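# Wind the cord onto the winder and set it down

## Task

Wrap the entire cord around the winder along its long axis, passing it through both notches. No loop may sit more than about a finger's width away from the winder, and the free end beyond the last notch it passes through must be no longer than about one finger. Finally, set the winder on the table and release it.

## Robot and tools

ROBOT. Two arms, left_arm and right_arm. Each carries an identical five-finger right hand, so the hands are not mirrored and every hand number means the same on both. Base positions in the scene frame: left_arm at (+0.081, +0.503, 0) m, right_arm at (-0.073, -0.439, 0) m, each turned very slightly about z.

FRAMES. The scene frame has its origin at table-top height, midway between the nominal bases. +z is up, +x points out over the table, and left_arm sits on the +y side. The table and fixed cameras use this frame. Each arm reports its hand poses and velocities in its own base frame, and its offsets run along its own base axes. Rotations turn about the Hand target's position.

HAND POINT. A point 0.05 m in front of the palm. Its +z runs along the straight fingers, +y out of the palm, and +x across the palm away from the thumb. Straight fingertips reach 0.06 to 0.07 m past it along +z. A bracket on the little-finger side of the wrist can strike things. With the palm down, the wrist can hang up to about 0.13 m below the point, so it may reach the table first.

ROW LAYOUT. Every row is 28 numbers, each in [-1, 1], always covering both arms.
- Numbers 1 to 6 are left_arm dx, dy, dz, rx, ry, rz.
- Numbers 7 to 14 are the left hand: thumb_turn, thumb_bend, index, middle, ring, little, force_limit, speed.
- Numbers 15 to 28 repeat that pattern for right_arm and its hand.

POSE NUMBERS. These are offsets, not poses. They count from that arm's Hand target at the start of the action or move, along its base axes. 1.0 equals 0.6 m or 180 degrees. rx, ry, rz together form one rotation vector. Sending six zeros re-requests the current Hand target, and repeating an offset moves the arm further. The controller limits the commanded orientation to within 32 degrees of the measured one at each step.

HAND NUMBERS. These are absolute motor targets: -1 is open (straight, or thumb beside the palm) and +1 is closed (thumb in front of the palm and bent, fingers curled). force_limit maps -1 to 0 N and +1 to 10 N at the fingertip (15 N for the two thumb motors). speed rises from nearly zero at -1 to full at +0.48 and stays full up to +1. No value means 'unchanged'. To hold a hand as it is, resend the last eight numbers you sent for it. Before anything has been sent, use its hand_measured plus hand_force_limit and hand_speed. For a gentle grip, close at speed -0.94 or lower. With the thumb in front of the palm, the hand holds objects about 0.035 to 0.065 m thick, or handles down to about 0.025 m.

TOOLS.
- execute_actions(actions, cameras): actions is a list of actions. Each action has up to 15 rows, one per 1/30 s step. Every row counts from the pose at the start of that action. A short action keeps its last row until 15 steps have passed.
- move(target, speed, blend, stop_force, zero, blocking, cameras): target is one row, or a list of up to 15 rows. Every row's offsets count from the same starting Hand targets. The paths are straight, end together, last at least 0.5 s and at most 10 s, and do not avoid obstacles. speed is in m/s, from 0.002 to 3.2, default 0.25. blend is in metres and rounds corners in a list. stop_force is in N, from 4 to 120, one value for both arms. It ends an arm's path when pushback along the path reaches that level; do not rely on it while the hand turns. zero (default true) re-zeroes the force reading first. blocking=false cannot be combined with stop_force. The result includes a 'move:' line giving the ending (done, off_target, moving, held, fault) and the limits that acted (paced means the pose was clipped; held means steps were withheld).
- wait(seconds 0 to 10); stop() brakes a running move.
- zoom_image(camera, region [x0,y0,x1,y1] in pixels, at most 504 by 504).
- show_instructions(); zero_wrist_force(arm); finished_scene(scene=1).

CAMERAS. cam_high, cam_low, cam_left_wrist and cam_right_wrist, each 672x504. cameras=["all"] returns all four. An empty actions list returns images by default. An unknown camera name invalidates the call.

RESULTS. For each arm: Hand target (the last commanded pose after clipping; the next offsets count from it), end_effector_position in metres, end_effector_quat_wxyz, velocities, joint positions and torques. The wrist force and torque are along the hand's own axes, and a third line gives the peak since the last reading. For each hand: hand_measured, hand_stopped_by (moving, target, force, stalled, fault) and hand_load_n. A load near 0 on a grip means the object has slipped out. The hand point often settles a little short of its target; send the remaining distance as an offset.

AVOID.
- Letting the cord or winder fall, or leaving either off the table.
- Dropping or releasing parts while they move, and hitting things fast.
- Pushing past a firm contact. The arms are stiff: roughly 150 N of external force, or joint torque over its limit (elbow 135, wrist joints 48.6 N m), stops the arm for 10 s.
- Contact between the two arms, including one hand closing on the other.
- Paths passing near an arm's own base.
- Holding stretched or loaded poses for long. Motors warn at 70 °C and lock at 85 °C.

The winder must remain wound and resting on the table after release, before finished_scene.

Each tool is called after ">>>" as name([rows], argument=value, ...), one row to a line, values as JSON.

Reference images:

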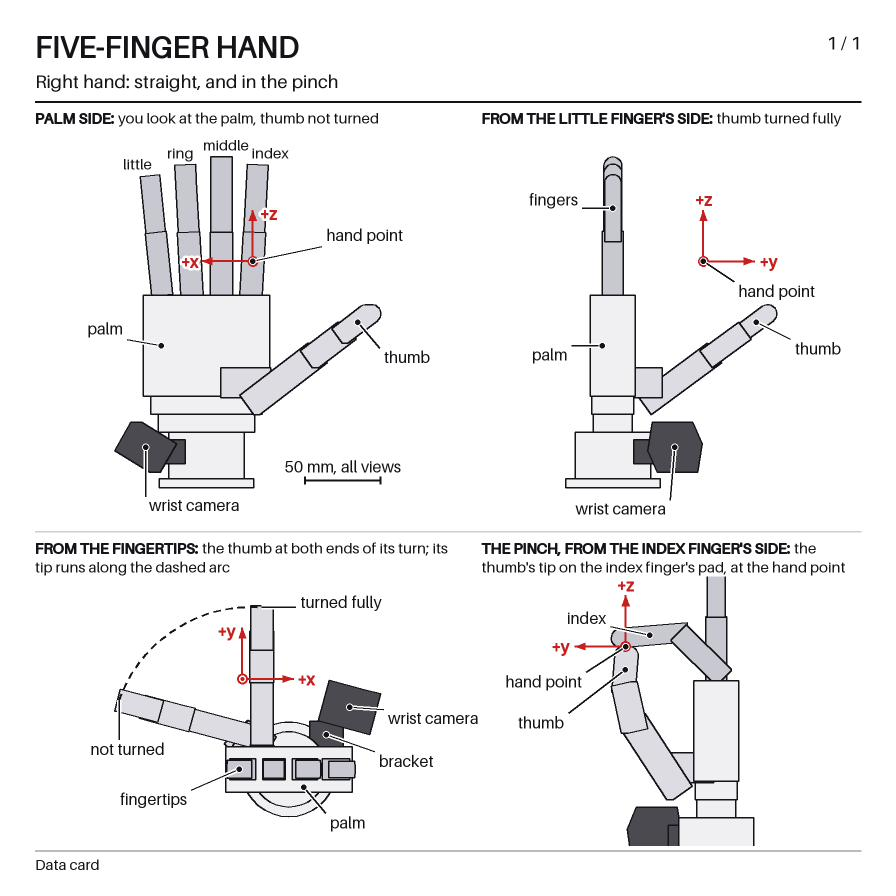

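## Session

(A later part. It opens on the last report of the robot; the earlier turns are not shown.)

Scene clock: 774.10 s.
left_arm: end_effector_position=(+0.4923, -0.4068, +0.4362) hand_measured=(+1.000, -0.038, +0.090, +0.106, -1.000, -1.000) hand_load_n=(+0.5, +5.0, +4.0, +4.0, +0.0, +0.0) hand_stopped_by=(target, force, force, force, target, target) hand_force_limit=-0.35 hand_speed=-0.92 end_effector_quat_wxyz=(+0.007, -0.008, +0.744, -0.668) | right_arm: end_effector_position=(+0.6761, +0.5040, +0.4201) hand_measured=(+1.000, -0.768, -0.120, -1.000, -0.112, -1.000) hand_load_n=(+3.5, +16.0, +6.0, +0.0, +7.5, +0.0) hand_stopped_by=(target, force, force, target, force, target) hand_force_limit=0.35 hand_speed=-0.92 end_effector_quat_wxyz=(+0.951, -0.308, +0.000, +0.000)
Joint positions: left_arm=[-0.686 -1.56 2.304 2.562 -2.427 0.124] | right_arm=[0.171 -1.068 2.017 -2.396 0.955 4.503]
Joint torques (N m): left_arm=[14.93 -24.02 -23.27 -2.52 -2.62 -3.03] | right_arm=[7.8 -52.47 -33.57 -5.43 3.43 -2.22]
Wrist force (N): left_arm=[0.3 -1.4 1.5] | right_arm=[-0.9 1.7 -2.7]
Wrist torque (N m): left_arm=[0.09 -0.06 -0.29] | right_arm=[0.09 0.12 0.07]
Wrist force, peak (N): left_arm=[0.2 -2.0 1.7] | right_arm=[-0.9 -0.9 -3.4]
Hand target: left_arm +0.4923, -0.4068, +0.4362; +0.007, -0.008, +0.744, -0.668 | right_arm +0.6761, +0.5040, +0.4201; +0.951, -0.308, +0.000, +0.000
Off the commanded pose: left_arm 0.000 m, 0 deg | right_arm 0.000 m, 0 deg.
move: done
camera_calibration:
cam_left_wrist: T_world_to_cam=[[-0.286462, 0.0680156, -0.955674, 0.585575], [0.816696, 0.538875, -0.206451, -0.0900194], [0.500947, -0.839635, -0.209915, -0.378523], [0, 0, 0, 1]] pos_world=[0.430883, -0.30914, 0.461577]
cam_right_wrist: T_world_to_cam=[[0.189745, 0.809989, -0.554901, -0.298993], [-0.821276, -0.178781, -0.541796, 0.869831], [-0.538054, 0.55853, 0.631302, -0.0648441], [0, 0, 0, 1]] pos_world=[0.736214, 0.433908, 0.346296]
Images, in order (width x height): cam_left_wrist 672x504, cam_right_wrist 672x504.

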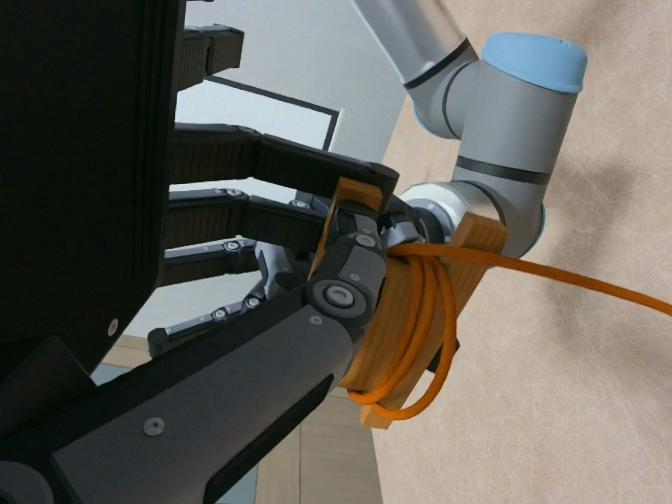

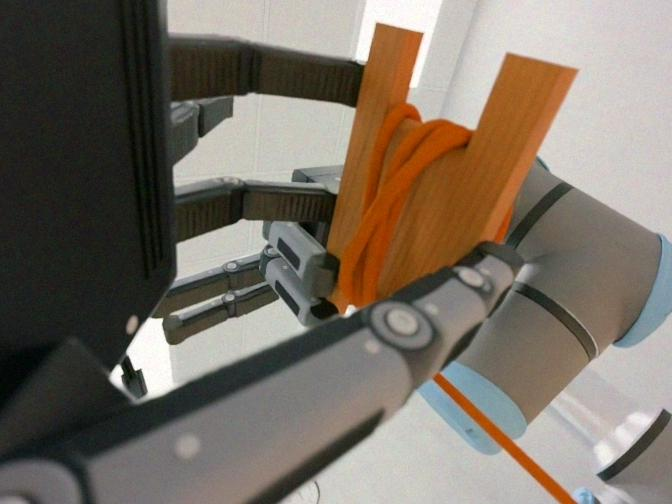

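>>> move(target=[0,0,0,0,0,0,1,0.2,0.6,0.6,-1,-1,0.55,-0.93, 0,0,0,0,0,0,1,-0.5,0.05,-1,0.05,-1,0.35,-0.92], speed=0.05, cameras=[])

Scene clock: 774.77 s.
left_arm: end_effector_position=(+0.4923, -0.4068, +0.4362) hand_measured=(+1.000, -0.026, +0.102, +0.116, -1.000, -1.000) hand_load_n=(+1.5, +11.5, +10.5, +9.0, +0.0, +0.0) hand_stopped_by=(target, force, force, force, target, target) hand_force_limit=0.55 hand_speed=-0.93 end_effector_quat_wxyz=(+0.007, -0.008, +0.744, -0.668) | right_arm: end_effector_position=(+0.6761, +0.5040, +0.4201) hand_measured=(+1.000, -0.768, -0.120, -1.000, -0.112, -1.000) hand_load_n=(+3.5, +16.0, +5.5, +0.0, +7.5, +0.0) hand_stopped_by=(target, force, force, target, force, target) hand_force_limit=0.35 hand_speed=-0.92 end_effector_quat_wxyz=(+0.951, -0.308, +0.000, +0.000)
Joint positions: left_arm=[-0.686 -1.56 2.304 2.562 -2.427 0.124] | right_arm=[0.171 -1.068 2.017 -2.396 0.955 4.503]
Joint torques (N m): left_arm=[13.13 -22.99 -23.96 -2.2 -2.38 -2.93] | right_arm=[4.75 -53.29 -34.16 -5.32 3.36 -2.08]
Wrist force (N): left_arm=[-0.2 -2.1 2.3] | right_arm=[-0.6 2.6 -2.1]
Wrist torque (N m): left_arm=[0.08 0.09 -0.31] | right_arm=[0.10 0.05 0.13]
Wrist force, peak (N): left_arm=[-0.3 -2.5 2.4] | right_arm=[-1.0 2.9 -2.3]
Hand target: left_arm +0.4923, -0.4068, +0.4362; +0.007, -0.008, +0.744, -0.668 | right_arm +0.6761, +0.5040, +0.4201; +0.951, -0.308, +0.000, +0.000
Off the commanded pose: left_arm 0.000 m, 0 deg | right_arm 0.000 m, 0 deg.
move: done
No camera images: "cameras" was empty.

>>> move([
  [0,0,0,0,0,0,1,0.2,0.6,0.6,-1,-1,0.55,-0.93, 0,0,0,0,0,0,1,-0.95,-0.25,-1,-0.3,-1,0.35,-0.85],
  [0,0,0,0,0,0,1,0.2,0.6,0.6,-1,-1,0.55,-0.93, 0,-0.05,-0.005,0,0,0,1,-0.95,-0.25,-1,-0.3,-1,0.35,-0.85],
], speed=0.05, cameras=["all"])

>>> zoom_image(camera="cam_low", region=[330, 80, 530, 250])

Scene clock: 777.40 s.
left_arm: end_effector_position=(+0.4923, -0.4068, +0.4362) hand_measured=(+1.000, -0.026, +0.102, +0.116, -1.000, -1.000) hand_load_n=(-0.5, +11.0, +4.5, +10.0, +0.0, +0.0) hand_stopped_by=(target, force, force, force, target, target) hand_force_limit=0.55 hand_speed=-0.93 end_effector_quat_wxyz=(+0.007, -0.008, +0.744, -0.668) | right_arm: end_effector_position=(+0.6761, +0.4742, +0.4171) hand_measured=(+1.000, -0.950, -0.250, -1.000, -0.300, -1.000) hand_load_n=(+0.0, +0.0, -0.5, +0.0, +0.0, +0.0) hand_stopped_by=(target, target, target, target, target, target) hand_force_limit=0.35 hand_speed=-0.85 end_effector_quat_wxyz=(+0.951, -0.308, +0.000, +0.000)
Joint positions: left_arm=[-0.686 -1.56 2.304 2.562 -2.427 0.124] | right_arm=[0.131 -1.071 2.041 -2.446 0.951 4.551]
Joint torques (N m): left_arm=[12.97 -24.42 -28.9 -1.46 -1.05 -2.91] | right_arm=[-18.4 -73.69 -21.15 -5.95 -2.13 1.69]
Wrist force (N): left_arm=[-0.2 -0.5 -0.1] | right_arm=[-0.8 -0.6 -2.8]
Wrist torque (N m): left_arm=[0.05 -0.04 -0.35] | right_arm=[0.11 0.05 -0.12]
Wrist force, peak (N): left_arm=[0.3 -3.3 1.7] | right_arm=[-0.4 2.5 -4.0]
Hand target: left_arm +0.4923, -0.4068, +0.4362; +0.007, -0.008, +0.744, -0.668 | right_arm +0.6761, +0.4740, +0.4171; +0.951, -0.308, +0.000, +0.000
Off the commanded pose: left_arm 0.000 m, 0 deg | right_arm 0.000 m, 0 deg.
move: done
camera_calibration:
cam_left_wrist: T_world_to_cam=[[-0.286462, 0.0680156, -0.955674, 0.585575], [0.816696, 0.538875, -0.206451, -0.0900194], [0.500947, -0.839635, -0.209915, -0.378523], [0, 0, 0, 1]] pos_world=[0.430883, -0.30914, 0.461577]
cam_right_wrist: T_world_to_cam=[[0.189811, 0.810003, -0.554857, -0.27659], [-0.82126, -0.178716, -0.541841, 0.862856], [-0.538055, 0.55853, 0.631301, -0.0463054], [0, 0, 0, 1]] pos_world=[0.736214, 0.404107, 0.343296]

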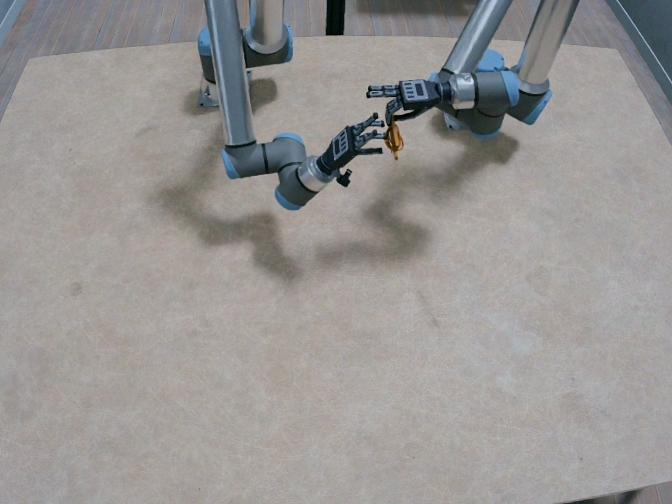

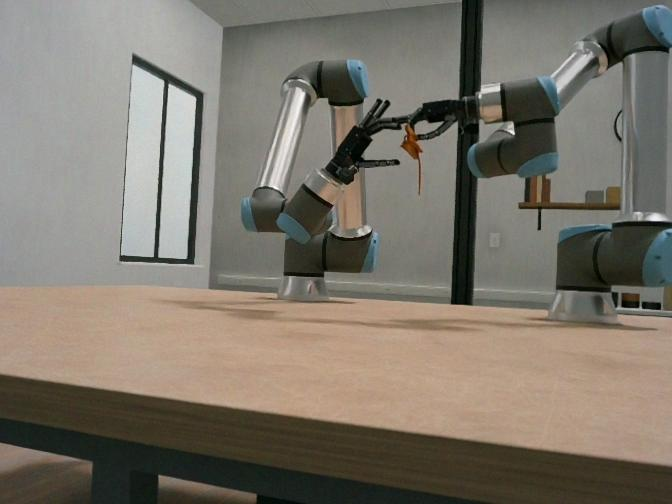

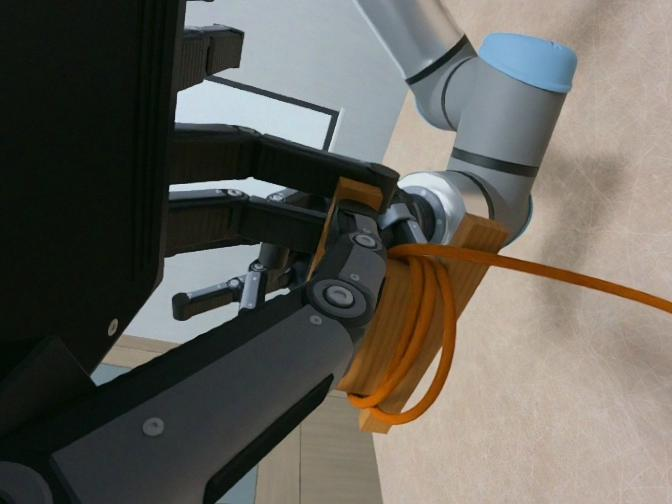

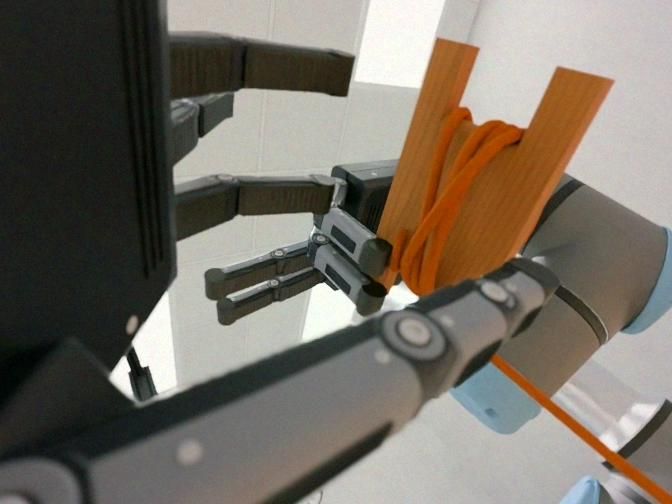

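Scaled by 2.520 from the camera's 672x504 image, which has a finer 960x720 frame.

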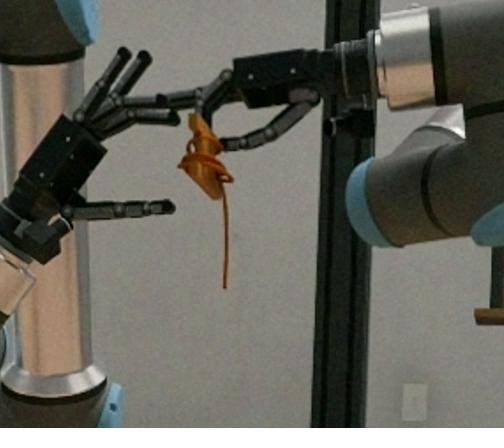

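>>> move(target=[0,0,0,0,0,0,1,0.2,0.65,0.6,-1,-1,0.6,-0.93, 0,-0.2,-0.03,0,0,0,1,-0.95,-0.4,-1,-0.4,-1,0.35,-0.5], speed=0.12, cameras=["all"])

>>> zoom_image(camera="cam_right_wrist", region=[300, 0, 672, 360])

Scene clock: 779.17 s.
left_arm: end_effector_position=(+0.4923, -0.4068, +0.4362) hand_measured=(+1.000, -0.026, +0.112, +0.116, -1.000, -1.000) hand_load_n=(-2.0, +11.5, +9.5, +10.0, +0.0, +0.0) hand_stopped_by=(target, force, force, force, target, target) hand_force_limit=0.60 hand_speed=-0.93 end_effector_quat_wxyz=(+0.007, -0.008, +0.744, -0.668) | right_arm: end_effector_position=(+0.6761, +0.3542, +0.3991) hand_measured=(+1.000, -0.950, -0.400, -1.000, -0.400, -1.000) hand_load_n=(+0.0, +0.0, -0.5, +0.0, +0.0, +0.0) hand_stopped_by=(target, target, target, target, target, target) hand_force_limit=0.35 hand_speed=-0.50 end_effector_quat_wxyz=(+0.951, -0.308, +0.000, +0.000) end_effector_velocity=(+0.000, -0.002, +0.000) end_effector_angular_velocity=(+0.000, +0.000, +0.002)
Joint positions: left_arm=[-0.686 -1.56 2.304 2.562 -2.427 0.124] | right_arm=[-0.036 -1.055 2.116 -2.657 0.945 4.757]
Joint velocities: left_arm=[within noise] | right_arm=[-0.002 0.001 0.001 -0.005 0.001 0.005]
Joint torques (N m): left_arm=[11.76 -24.41 -33.21 -0.94 -0.28 -2.9] | right_arm=[-19.32 -47.4 -16.57 -5.98 3.79 1.56]
Wrist force (N): left_arm=[-0.3 -0.4 -0.5] | right_arm=[-1.1 -0.6 -2.8]
Wrist torque (N m): left_arm=[0.09 -0.02 -0.35] | right_arm=[0.10 0.09 -0.14]
Wrist force, peak (N): left_arm=[0.0 -1.0 0.0] | right_arm=[-1.0 -1.1 -3.4]
Hand target: left_arm +0.4923, -0.4068, +0.4362; +0.007, -0.008, +0.744, -0.668 | right_arm +0.6761, +0.3540, +0.3991; +0.951, -0.308, +0.000, +0.000
Off the commanded pose: left_arm 0.000 m, 0 deg | right_arm 0.000 m, 0 deg.
move: done
camera_calibration:
cam_left_wrist: T_world_to_cam=[[-0.286462, 0.0680156, -0.955674, 0.585575], [0.816696, 0.538875, -0.206451, -0.0900194], [0.500947, -0.839635, -0.209915, -0.378523], [0, 0, 0, 1]] pos_world=[0.430883, -0.30914, 0.461577]
cam_right_wrist: T_world_to_cam=[[0.189822, 0.809992, -0.554869, -0.189378], [-0.821304, -0.178669, -0.54179, 0.831659], [-0.537984, 0.558561, 0.631335, 0.0320096], [0, 0, 0, 1]] pos_world=[0.736214, 0.284107, 0.325296]

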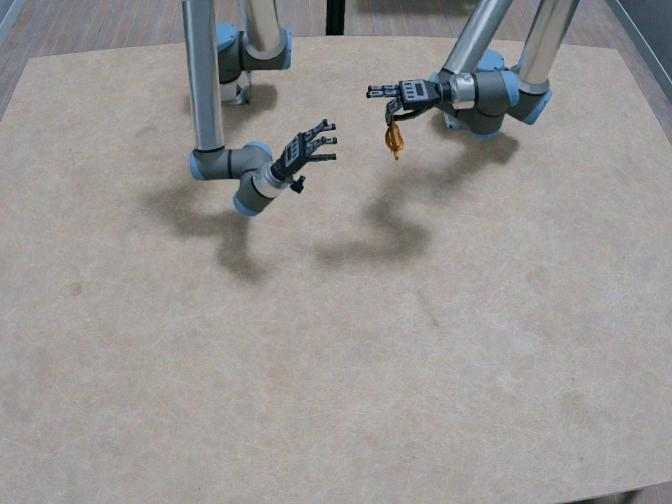

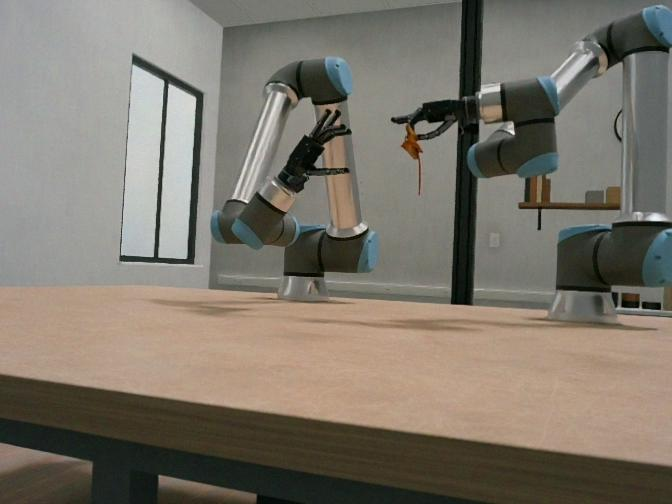

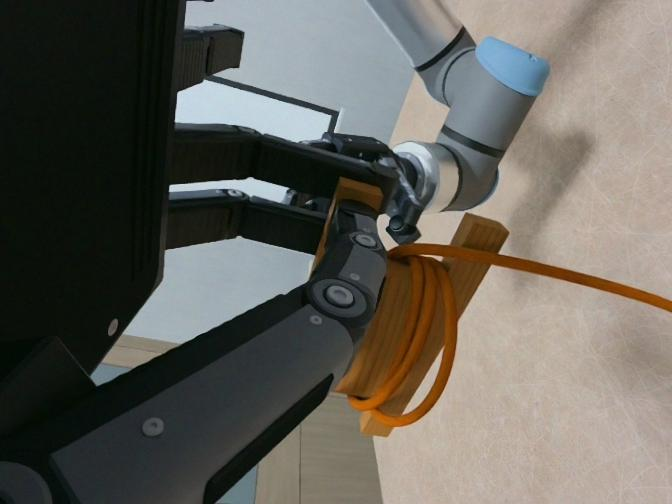

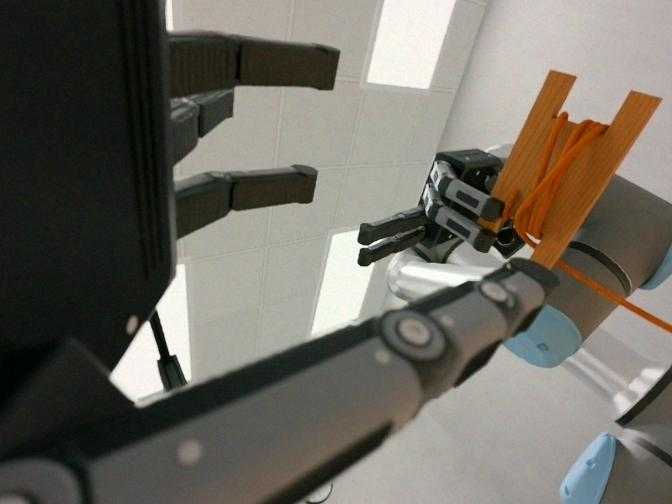

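Scaled by 1.355 from the camera's 672x504 image, which has a finer 960x720 frame.

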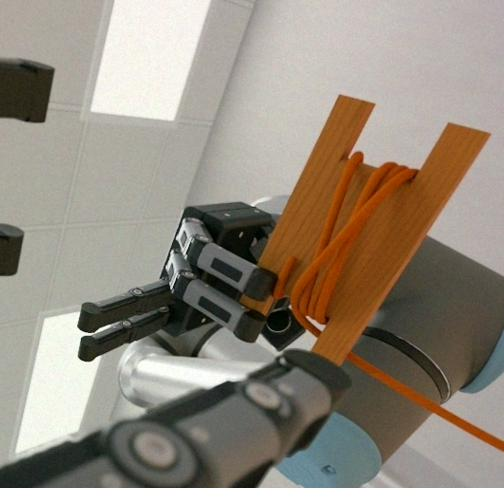

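>>> move(target=[0,0,0.1,0.1417,0.4864,0.1523,1,0.2,0.65,0.6,-1,-1,0.6,-0.93, 0,-0.15,0,0,0,0,1,-0.95,-0.4,-1,-0.4,-1,0.35,-0.5], speed=0.18, cameras=["all"])

>>> zoom_image(camera="cam_left_wrist", region=[250, 50, 554, 454])

>>> zoom_image(camera="cam_low", region=[330, 60, 530, 250])

Scene clock: 784.97 s.
left_arm: end_effector_position=(+0.4923, -0.4068, +0.4962) hand_measured=(+1.000, -0.026, +0.112, +0.116, -1.000, -1.000) hand_load_n=(-1.5, +11.0, +10.0, +10.0, +0.0, +0.0) hand_stopped_by=(target, force, force, force, target, target) hand_force_limit=0.60 hand_speed=-0.93 end_effector_quat_wxyz=(+0.357, +0.616, -0.637, +0.296) | right_arm: end_effector_position=(+0.6761, +0.2640, +0.3991) hand_measured=(+1.000, -0.950, -0.400, -1.000, -0.400, -1.000) hand_load_n=(+0.0, +0.0, -0.5, +0.0, +0.0, +0.0) hand_stopped_by=(target, target, target, target, target, target) hand_force_limit=0.35 hand_speed=-0.50 end_effector_quat_wxyz=(+0.951, -0.308, +0.000, +0.000)
Joint positions: left_arm=[-0.637 -1.647 1.99 3.741 -2.36 -0.872] | right_arm=[-0.165 -1.048 2.141 -2.782 0.955 4.915]
Joint torques (N m): left_arm=[14.63 -26.81 -54.97 -0.98 -4.99 -3.77] | right_arm=[-17.19 -46.01 -15.72 -5.38 3.68 1.72]
Wrist force (N): left_arm=[0.8 -0.7 -0.8] | right_arm=[-1.0 -0.8 -3.1]
Wrist torque (N m): left_arm=[0.11 -0.07 -0.11] | right_arm=[0.09 0.09 -0.14]
Wrist force, peak (N): left_arm=[1.3 -0.6 -0.7] | right_arm=[-1.0 -0.9 -3.2]
Hand target: left_arm +0.4923, -0.4068, +0.4962; +0.357, +0.616, -0.637, +0.296 | right_arm +0.6761, +0.2640, +0.3991; +0.951, -0.308, +0.000, +0.000
Off the commanded pose: left_arm 0.000 m, 0 deg | right_arm 0.000 m, 0 deg.
move: done
camera_calibration:
cam_left_wrist: T_world_to_cam=[[-0.95317, -0.123465, 0.276086, 0.282001], [-0.22619, 0.897002, -0.379771, 0.667415], [-0.200761, -0.424435, -0.882921, 0.482322], [0, 0, 0, 1]] pos_world=[0.516589, -0.359141, 0.601461]
cam_right_wrist: T_world_to_cam=[[0.189811, 0.810003, -0.554857, -0.116315], [-0.82126, -0.178716, -0.541841, 0.815537], [-0.538055, 0.55853, 0.631301, 0.082461], [0, 0, 0, 1]] pos_world=[0.736214, 0.193907, 0.325296]

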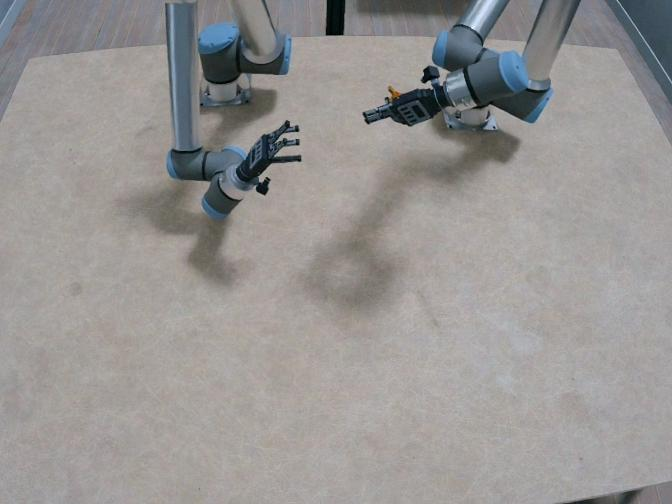

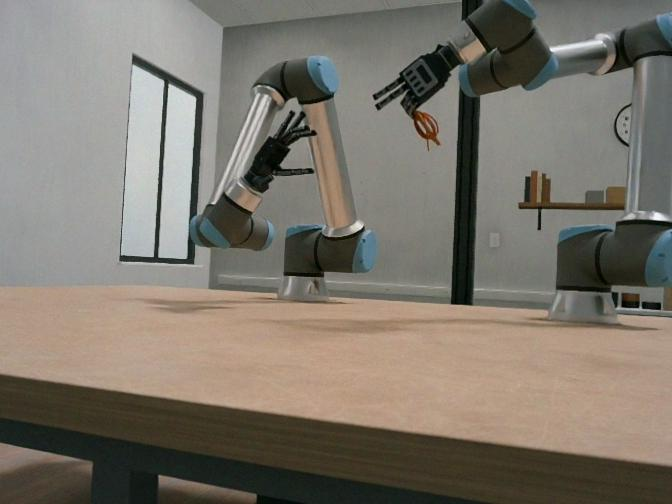

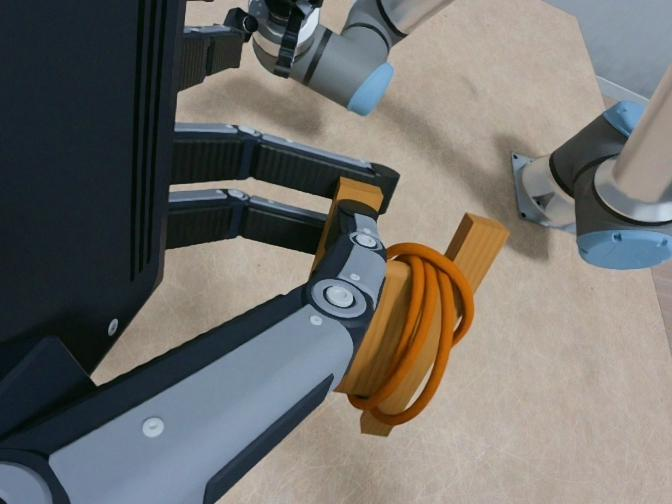

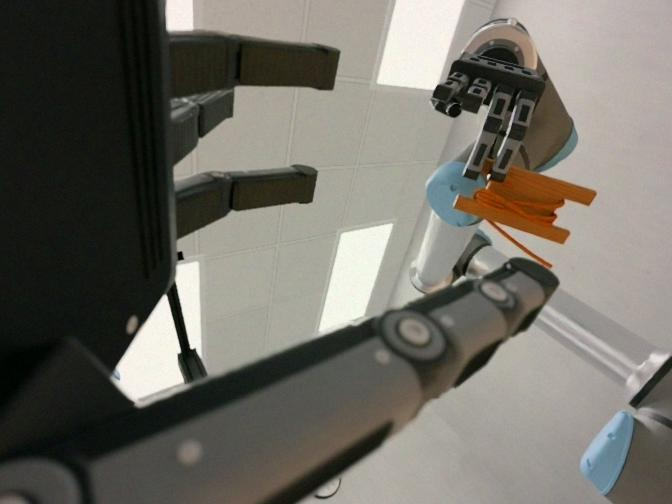

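Scaled by 1.248 from the camera's 672x504 image, which has a finer 960x720 frame.

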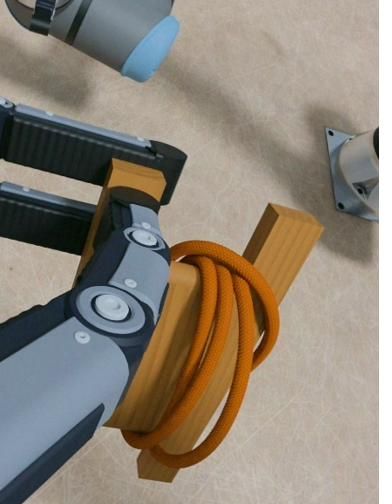

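Scaled by 2.520 from the camera's 672x504 image, which has a finer 960x720 frame.

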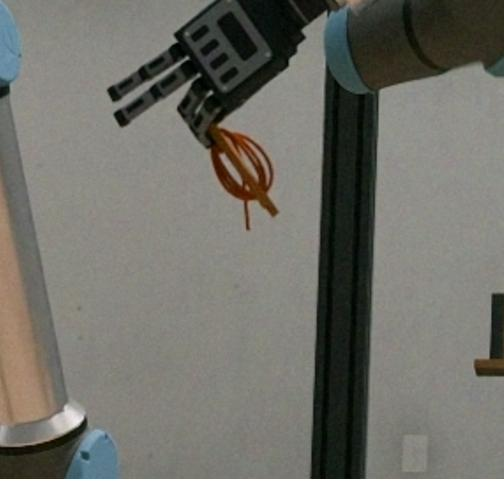

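>>> move(target=[0,0.03,0.05,-0.3594,0.0304,0,1,0.2,0.65,0.6,-1,-1,0.6,-0.93, 0,0,0,0,0,0,1,-0.95,-0.4,-1,-0.4,-1,0.35,-0.5], speed=0.2, cameras=["all"])

>>> zoom_image(camera="cam_left_wrist", region=[250, 50, 554, 454])

>>> zoom_image(camera="cam_low", region=[330, 60, 530, 250])

Scene clock: 788.67 s.
left_arm: end_effector_position=(+0.4926, -0.3935, +0.5166) hand_measured=(+1.000, -0.026, +0.112, +0.116, -1.000, -1.000) hand_load_n=(-1.5, +11.0, +9.5, +10.0, +0.0, +0.0) hand_stopped_by=(target, force, force, force, target, target) hand_force_limit=0.60 hand_speed=-0.93 end_effector_quat_wxyz=(+0.582, +0.443, -0.465, +0.499) | right_arm: end_effector_position=(+0.6761, +0.2640, +0.3991) hand_measured=(+1.000, -0.950, -0.400, -1.000, -0.400, -1.000) hand_load_n=(+0.0, +0.0, +0.0, +0.0, +0.0, +0.0) hand_stopped_by=(target, target, target, target, target, target) hand_force_limit=0.35 hand_speed=-0.50 end_effector_quat_wxyz=(+0.951, -0.308, +0.000, +0.000)
Joint positions: left_arm=[-0.522 -1.259 1.978 2.012 -2.688 -1.996] | right_arm=[-0.165 -1.048 2.141 -2.783 0.955 4.915]
Joint torques (N m): left_arm=[15.77 -72.35 -14.35 2.77 -2.99 2.61] | right_arm=[-17.22 -47.52 -15.92 -5.53 3.77 1.52]
Wrist force (N): left_arm=[0.6 0.2 -0.2] | right_arm=[-1.4 -1.3 -2.7]
Wrist torque (N m): left_arm=[0.31 -0.09 -0.37] | right_arm=[-0.02 0.14 -0.19]
Wrist force, peak (N): left_arm=[-1.9 -2.6 0.8] | right_arm=[-1.2 -0.5 -3.5]
Hand target: left_arm +0.4926, -0.3935, +0.5166; +0.582, +0.443, -0.465, +0.499 (not the last commanded pose) | right_arm +0.6761, +0.2640, +0.3991; +0.951, -0.308, +0.000, +0.000
Off the commanded pose: left_arm 0.011 m, 20 deg | right_arm 0.000 m, 0 deg.
move: held (left_arm; a check stopped the path); limits=held
pose unreachable (left arm): on one or more control steps of this call, first in action 0 (counted from 0), this arm could not follow its commanded pose, so it was not sent that pose on those steps. It may still have moved: this result reports where it is.
cause: moving toward the commanded pose would bring two parts of the arm too close to each other (joints 4 (wrist 1) to 6 (wrist 3) lie between them).
camera_calibration:
cam_left_wrist: T_world_to_cam=[[-0.93412, 0.1257, 0.334096, 0.337012], [-0.267062, 0.374922, -0.887756, 0.740459], [-0.236851, -0.918495, -0.316652, 0.0368188], [0, 0, 0, 1]] pos_world=[0.521279, -0.286159, 0.556412]
cam_right_wrist: T_world_to_cam=[[0.189811, 0.810003, -0.554857, -0.116315], [-0.82126, -0.178716, -0.541841, 0.815537], [-0.538055, 0.55853, 0.631301, 0.082461], [0, 0, 0, 1]] pos_world=[0.736214, 0.193907, 0.325296]

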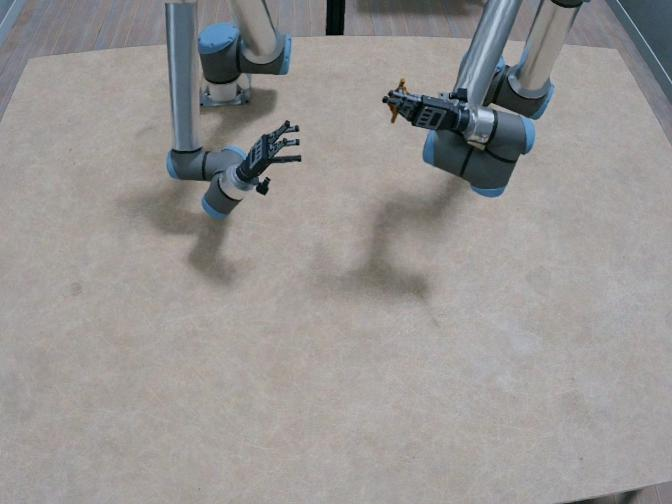

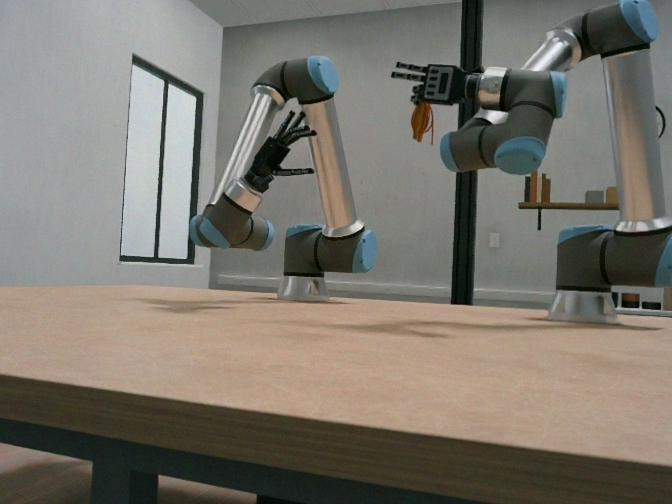

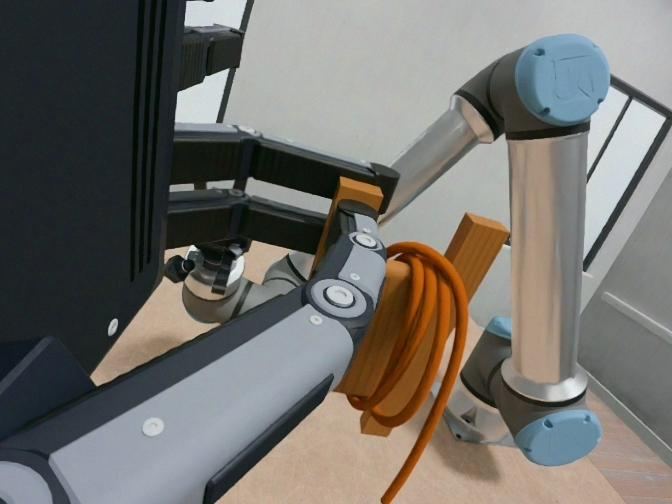

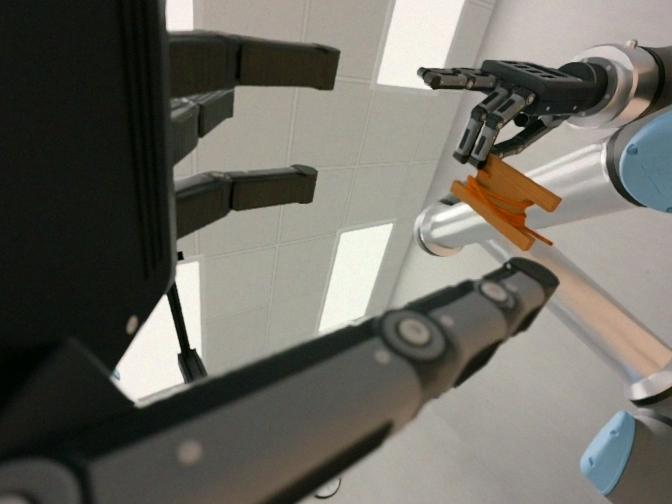

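Scaled by 1.248 from the camera's 672x504 image, which has a finer 960x720 frame.

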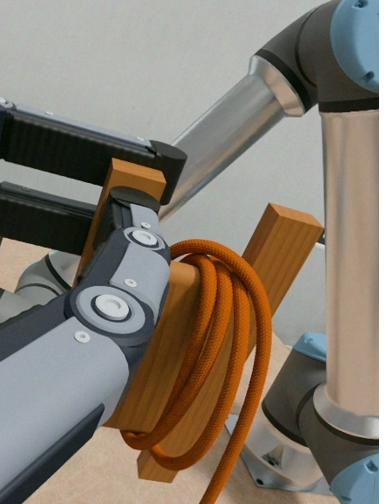

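Scaled by 2.520 from the camera's 672x504 image, which has a finer 960x720 frame.

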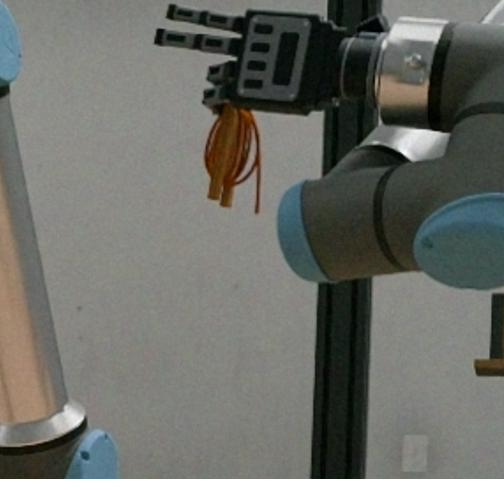

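>>> move([
  [0,0,0,0.009,0.087,-0.0151,1,0.2,0.65,0.6,-1,-1,0.6,-0.93, 0,0,0,0,0,0,1,-0.95,-0.4,-1,-0.4,-1,0.35,-0.5],
  [0,0,0,0.1464,0.0717,-0.0224,1,0.2,0.65,0.6,-1,-1,0.6,-0.93, 0,0,0,0,0,0,1,-0.95,-0.4,-1,-0.4,-1,0.35,-0.5],
], speed=0.15, cameras=["cam_low","cam_left_wrist"])

>>> zoom_image(camera="cam_left_wrist", region=[250, 50, 554, 454])

>>> zoom_image(camera="cam_low", region=[360, 40, 500, 180])

Scene clock: 793.00 s.
left_arm: end_effector_position=(+0.4926, -0.3936, +0.5166) hand_measured=(+1.000, -0.026, +0.112, +0.116, -1.000, -1.000) hand_load_n=(-1.5, +11.0, +9.5, +10.0, +0.0, +0.0) hand_stopped_by=(target, force, force, force, target, target) hand_force_limit=0.60 hand_speed=-0.93 end_effector_quat_wxyz=(+0.531, +0.600, -0.514, +0.307) | right_arm: end_effector_position=(+0.6761, +0.2640, +0.3991) hand_measured=(+1.000, -0.950, -0.400, -1.000, -0.400, -1.000) hand_load_n=(+0.0, +0.0, +0.0, +0.0, +0.0, +0.0) hand_stopped_by=(target, target, target, target, target, target) hand_force_limit=0.35 hand_speed=-0.50 end_effector_quat_wxyz=(+0.951, -0.308, +0.000, +0.000)
Joint positions: left_arm=[-0.531 -1.507 2.052 3.242 -2.717 -1.308] | right_arm=[-0.165 -1.048 2.141 -2.783 0.955 4.915]
Joint torques (N m): left_arm=[-16.53 -59.57 -48.3 -0.88 2.7 2.54] | right_arm=[-17.89 -48.89 -16.61 -5.16 3.61 1.5]
Wrist force (N): left_arm=[0.3 0.0 -0.7] | right_arm=[-1.0 -0.9 -2.8]
Wrist torque (N m): left_arm=[0.24 0.02 -0.34] | right_arm=[0.06 0.08 -0.14]
Wrist force, peak (N): left_arm=[1.1 -0.2 0.0] | right_arm=[-1.1 -1.7 -3.1]
Hand target: left_arm +0.4926, -0.3935, +0.5166; +0.531, +0.600, -0.514, +0.307 | right_arm +0.6761, +0.2640, +0.3991; +0.951, -0.308, +0.000, +0.000
Off the commanded pose: left_arm 0.000 m, 0 deg | right_arm 0.000 m, 0 deg.
move: done
camera_calibration:
cam_left_wrist: T_world_to_cam=[[-0.827214, -0.0216174, 0.561471, 0.108937], [-0.392684, 0.736964, -0.550167, 0.770457], [-0.40189, -0.675586, -0.618116, 0.369431], [0, 0, 0, 1]] pos_world=[0.541131, -0.315862, 0.591066]
Images, in order (width x height): cam_low 672x504, cam_left_wrist 672x504.

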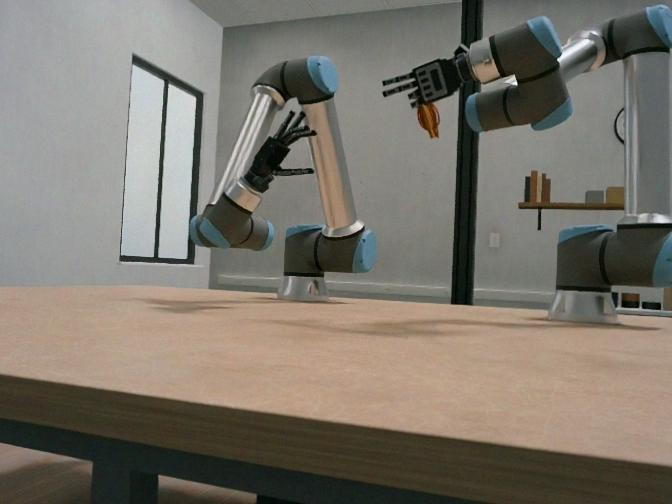

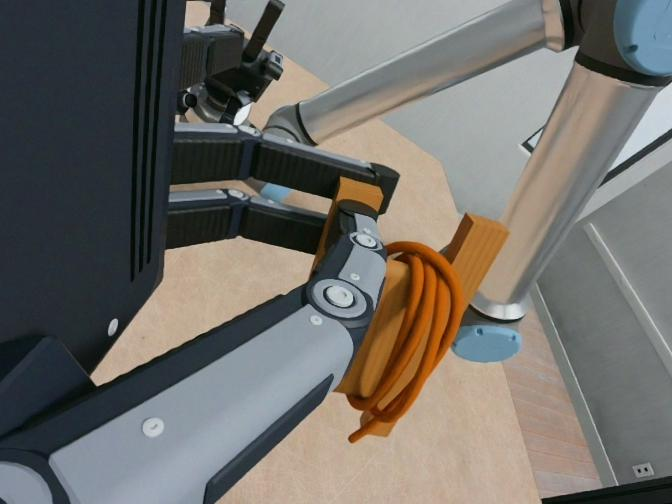

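Scaled by 1.248 from the camera's 672x504 image, which has a finer 960x720 frame.

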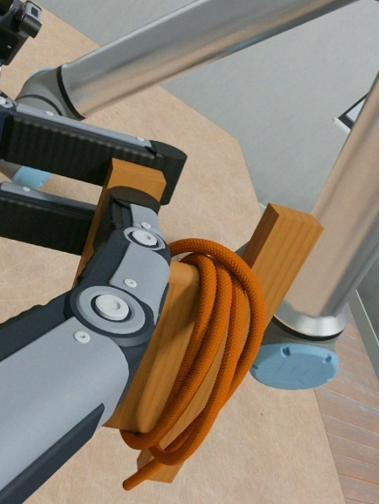

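Scaled by 3.600 from the camera's 672x504 image, which has a finer 960x720 frame.

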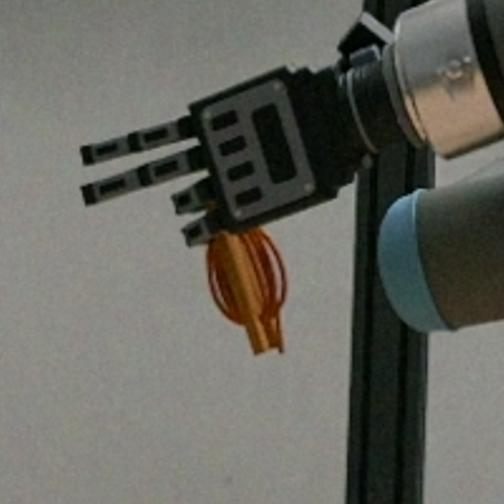

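>>> move([
  [0.012,-0.061,-0.25,0.4142,-0.2037,0.0296,1,0.2,0.65,0.6,-1,-1,0.6,-0.93, 0,0,0,0,0,0,1,-0.95,-0.4,-1,-0.4,-1,0.35,-0.5],
], speed=0.15, cameras=["all"])

>>> zoom_image(camera="cam_left_wrist", region=[250, 50, 554, 454])

>>> zoom_image(camera="cam_low", region=[340, 130, 520, 280])

Scene clock: 800.47 s.
left_arm: end_effector_position=(+0.4998, -0.4301, +0.3667) hand_measured=(+1.000, -0.026, +0.112, +0.116, -1.000, -1.000) hand_load_n=(-1.5, +11.5, +10.0, +10.0, +0.0, +0.0) hand_stopped_by=(target, force, force, force, target, target) hand_force_limit=0.60 hand_speed=-0.93 end_effector_quat_wxyz=(-0.123, +0.696, -0.697, +0.122) | right_arm: end_effector_position=(+0.6761, +0.2640, +0.3991) hand_measured=(+1.000, -0.950, -0.400, -1.000, -0.400, -1.000) hand_load_n=(+0.0, +0.0, +0.0, +0.0, +0.0, +0.0) hand_stopped_by=(target, target, target, target, target, target) hand_force_limit=0.35 hand_speed=-0.50 end_effector_quat_wxyz=(+0.951, -0.308, +0.000, +0.000)
Joint positions: left_arm=[-1.05 -1.62 1.932 4.224 -1.269 -1.023] | right_arm=[-0.165 -1.048 2.141 -2.783 0.955 4.915]
Joint torques (N m): left_arm=[-12.8 -30.27 -53.74 -1.97 4.22 -3.11] | right_arm=[-16.41 -48.72 -17.58 -5.18 3.61 1.59]
Wrist force (N): left_arm=[0.1 -0.1 -0.9] | right_arm=[-1.1 -0.4 -3.1]
Wrist torque (N m): left_arm=[0.06 -0.03 -0.01] | right_arm=[0.16 0.10 -0.13]
Wrist force, peak (N): left_arm=[0.7 -1.0 -1.1] | right_arm=[-1.0 -0.9 -3.5]
Hand target: left_arm +0.4998, -0.4301, +0.3666; -0.123, +0.696, -0.697, +0.122 | right_arm +0.6761, +0.2640, +0.3991; +0.951, -0.308, +0.000, +0.000
Off the commanded pose: left_arm 0.000 m, 0 deg | right_arm 0.000 m, 0 deg.
move: done
camera_calibration:
cam_left_wrist: T_world_to_cam=[[-0.890903, -0.284238, -0.354259, 0.452955], [-0.414603, 0.827425, 0.378777, 0.427018], [0.18546, 0.484331, -0.855002, 0.54721], [0, 0, 0, 1]] pos_world=[0.479097, -0.489609, 0.466584]
cam_right_wrist: T_world_to_cam=[[0.189811, 0.810003, -0.554857, -0.116315], [-0.82126, -0.178716, -0.541841, 0.815537], [-0.538055, 0.55853, 0.631301, 0.082461], [0, 0, 0, 1]] pos_world=[0.736214, 0.193907, 0.325296]

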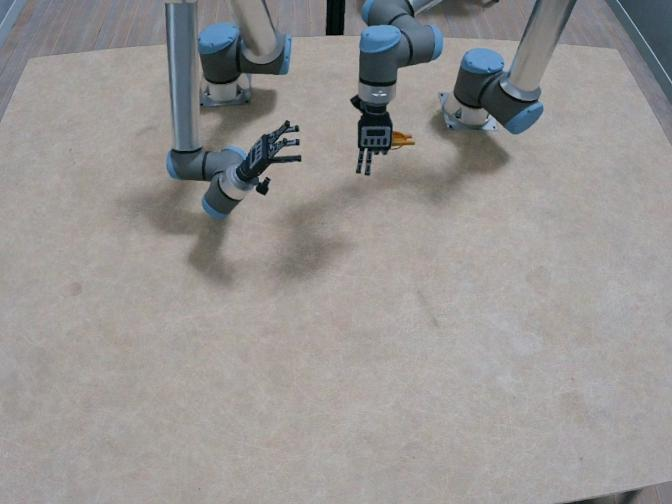

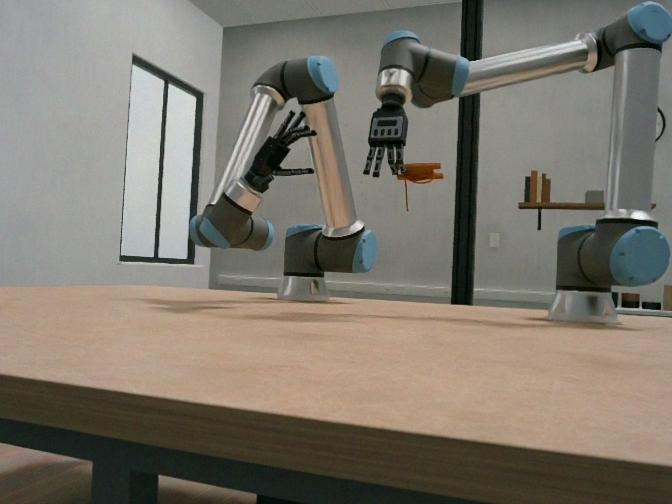

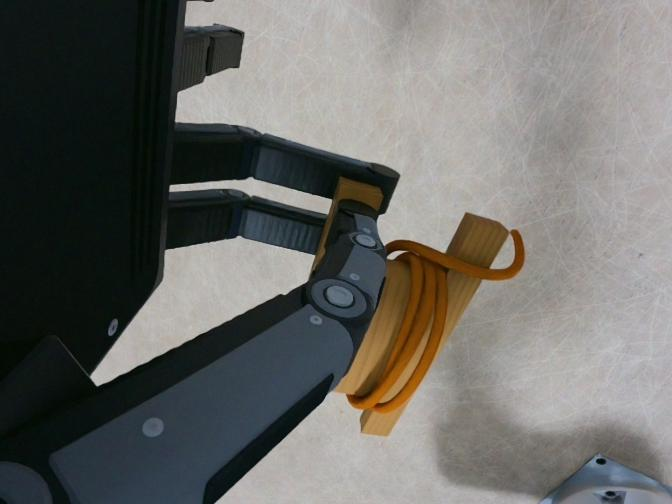

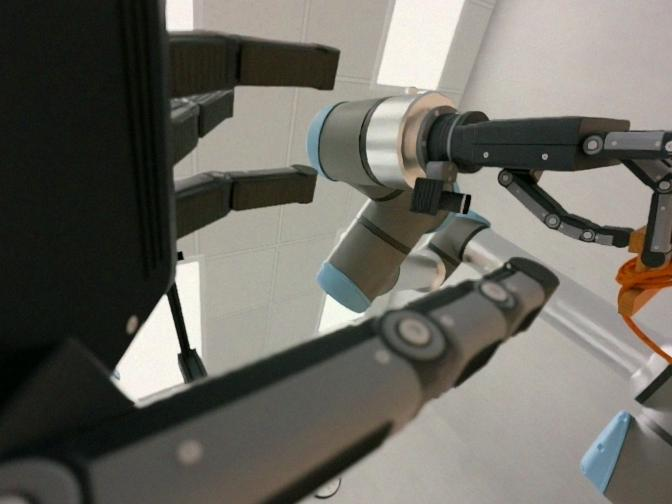

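Scaled by 1.248 from the camera's 672x504 image, which has a finer 960x720 frame.

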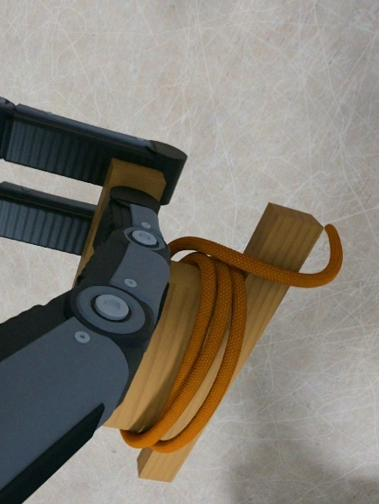

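Scaled by 2.800 from the camera's 672x504 image, which has a finer 960x720 frame.

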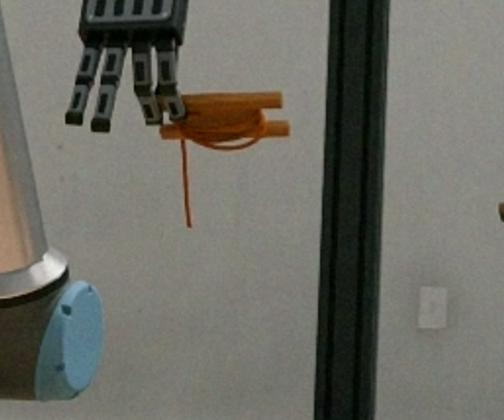

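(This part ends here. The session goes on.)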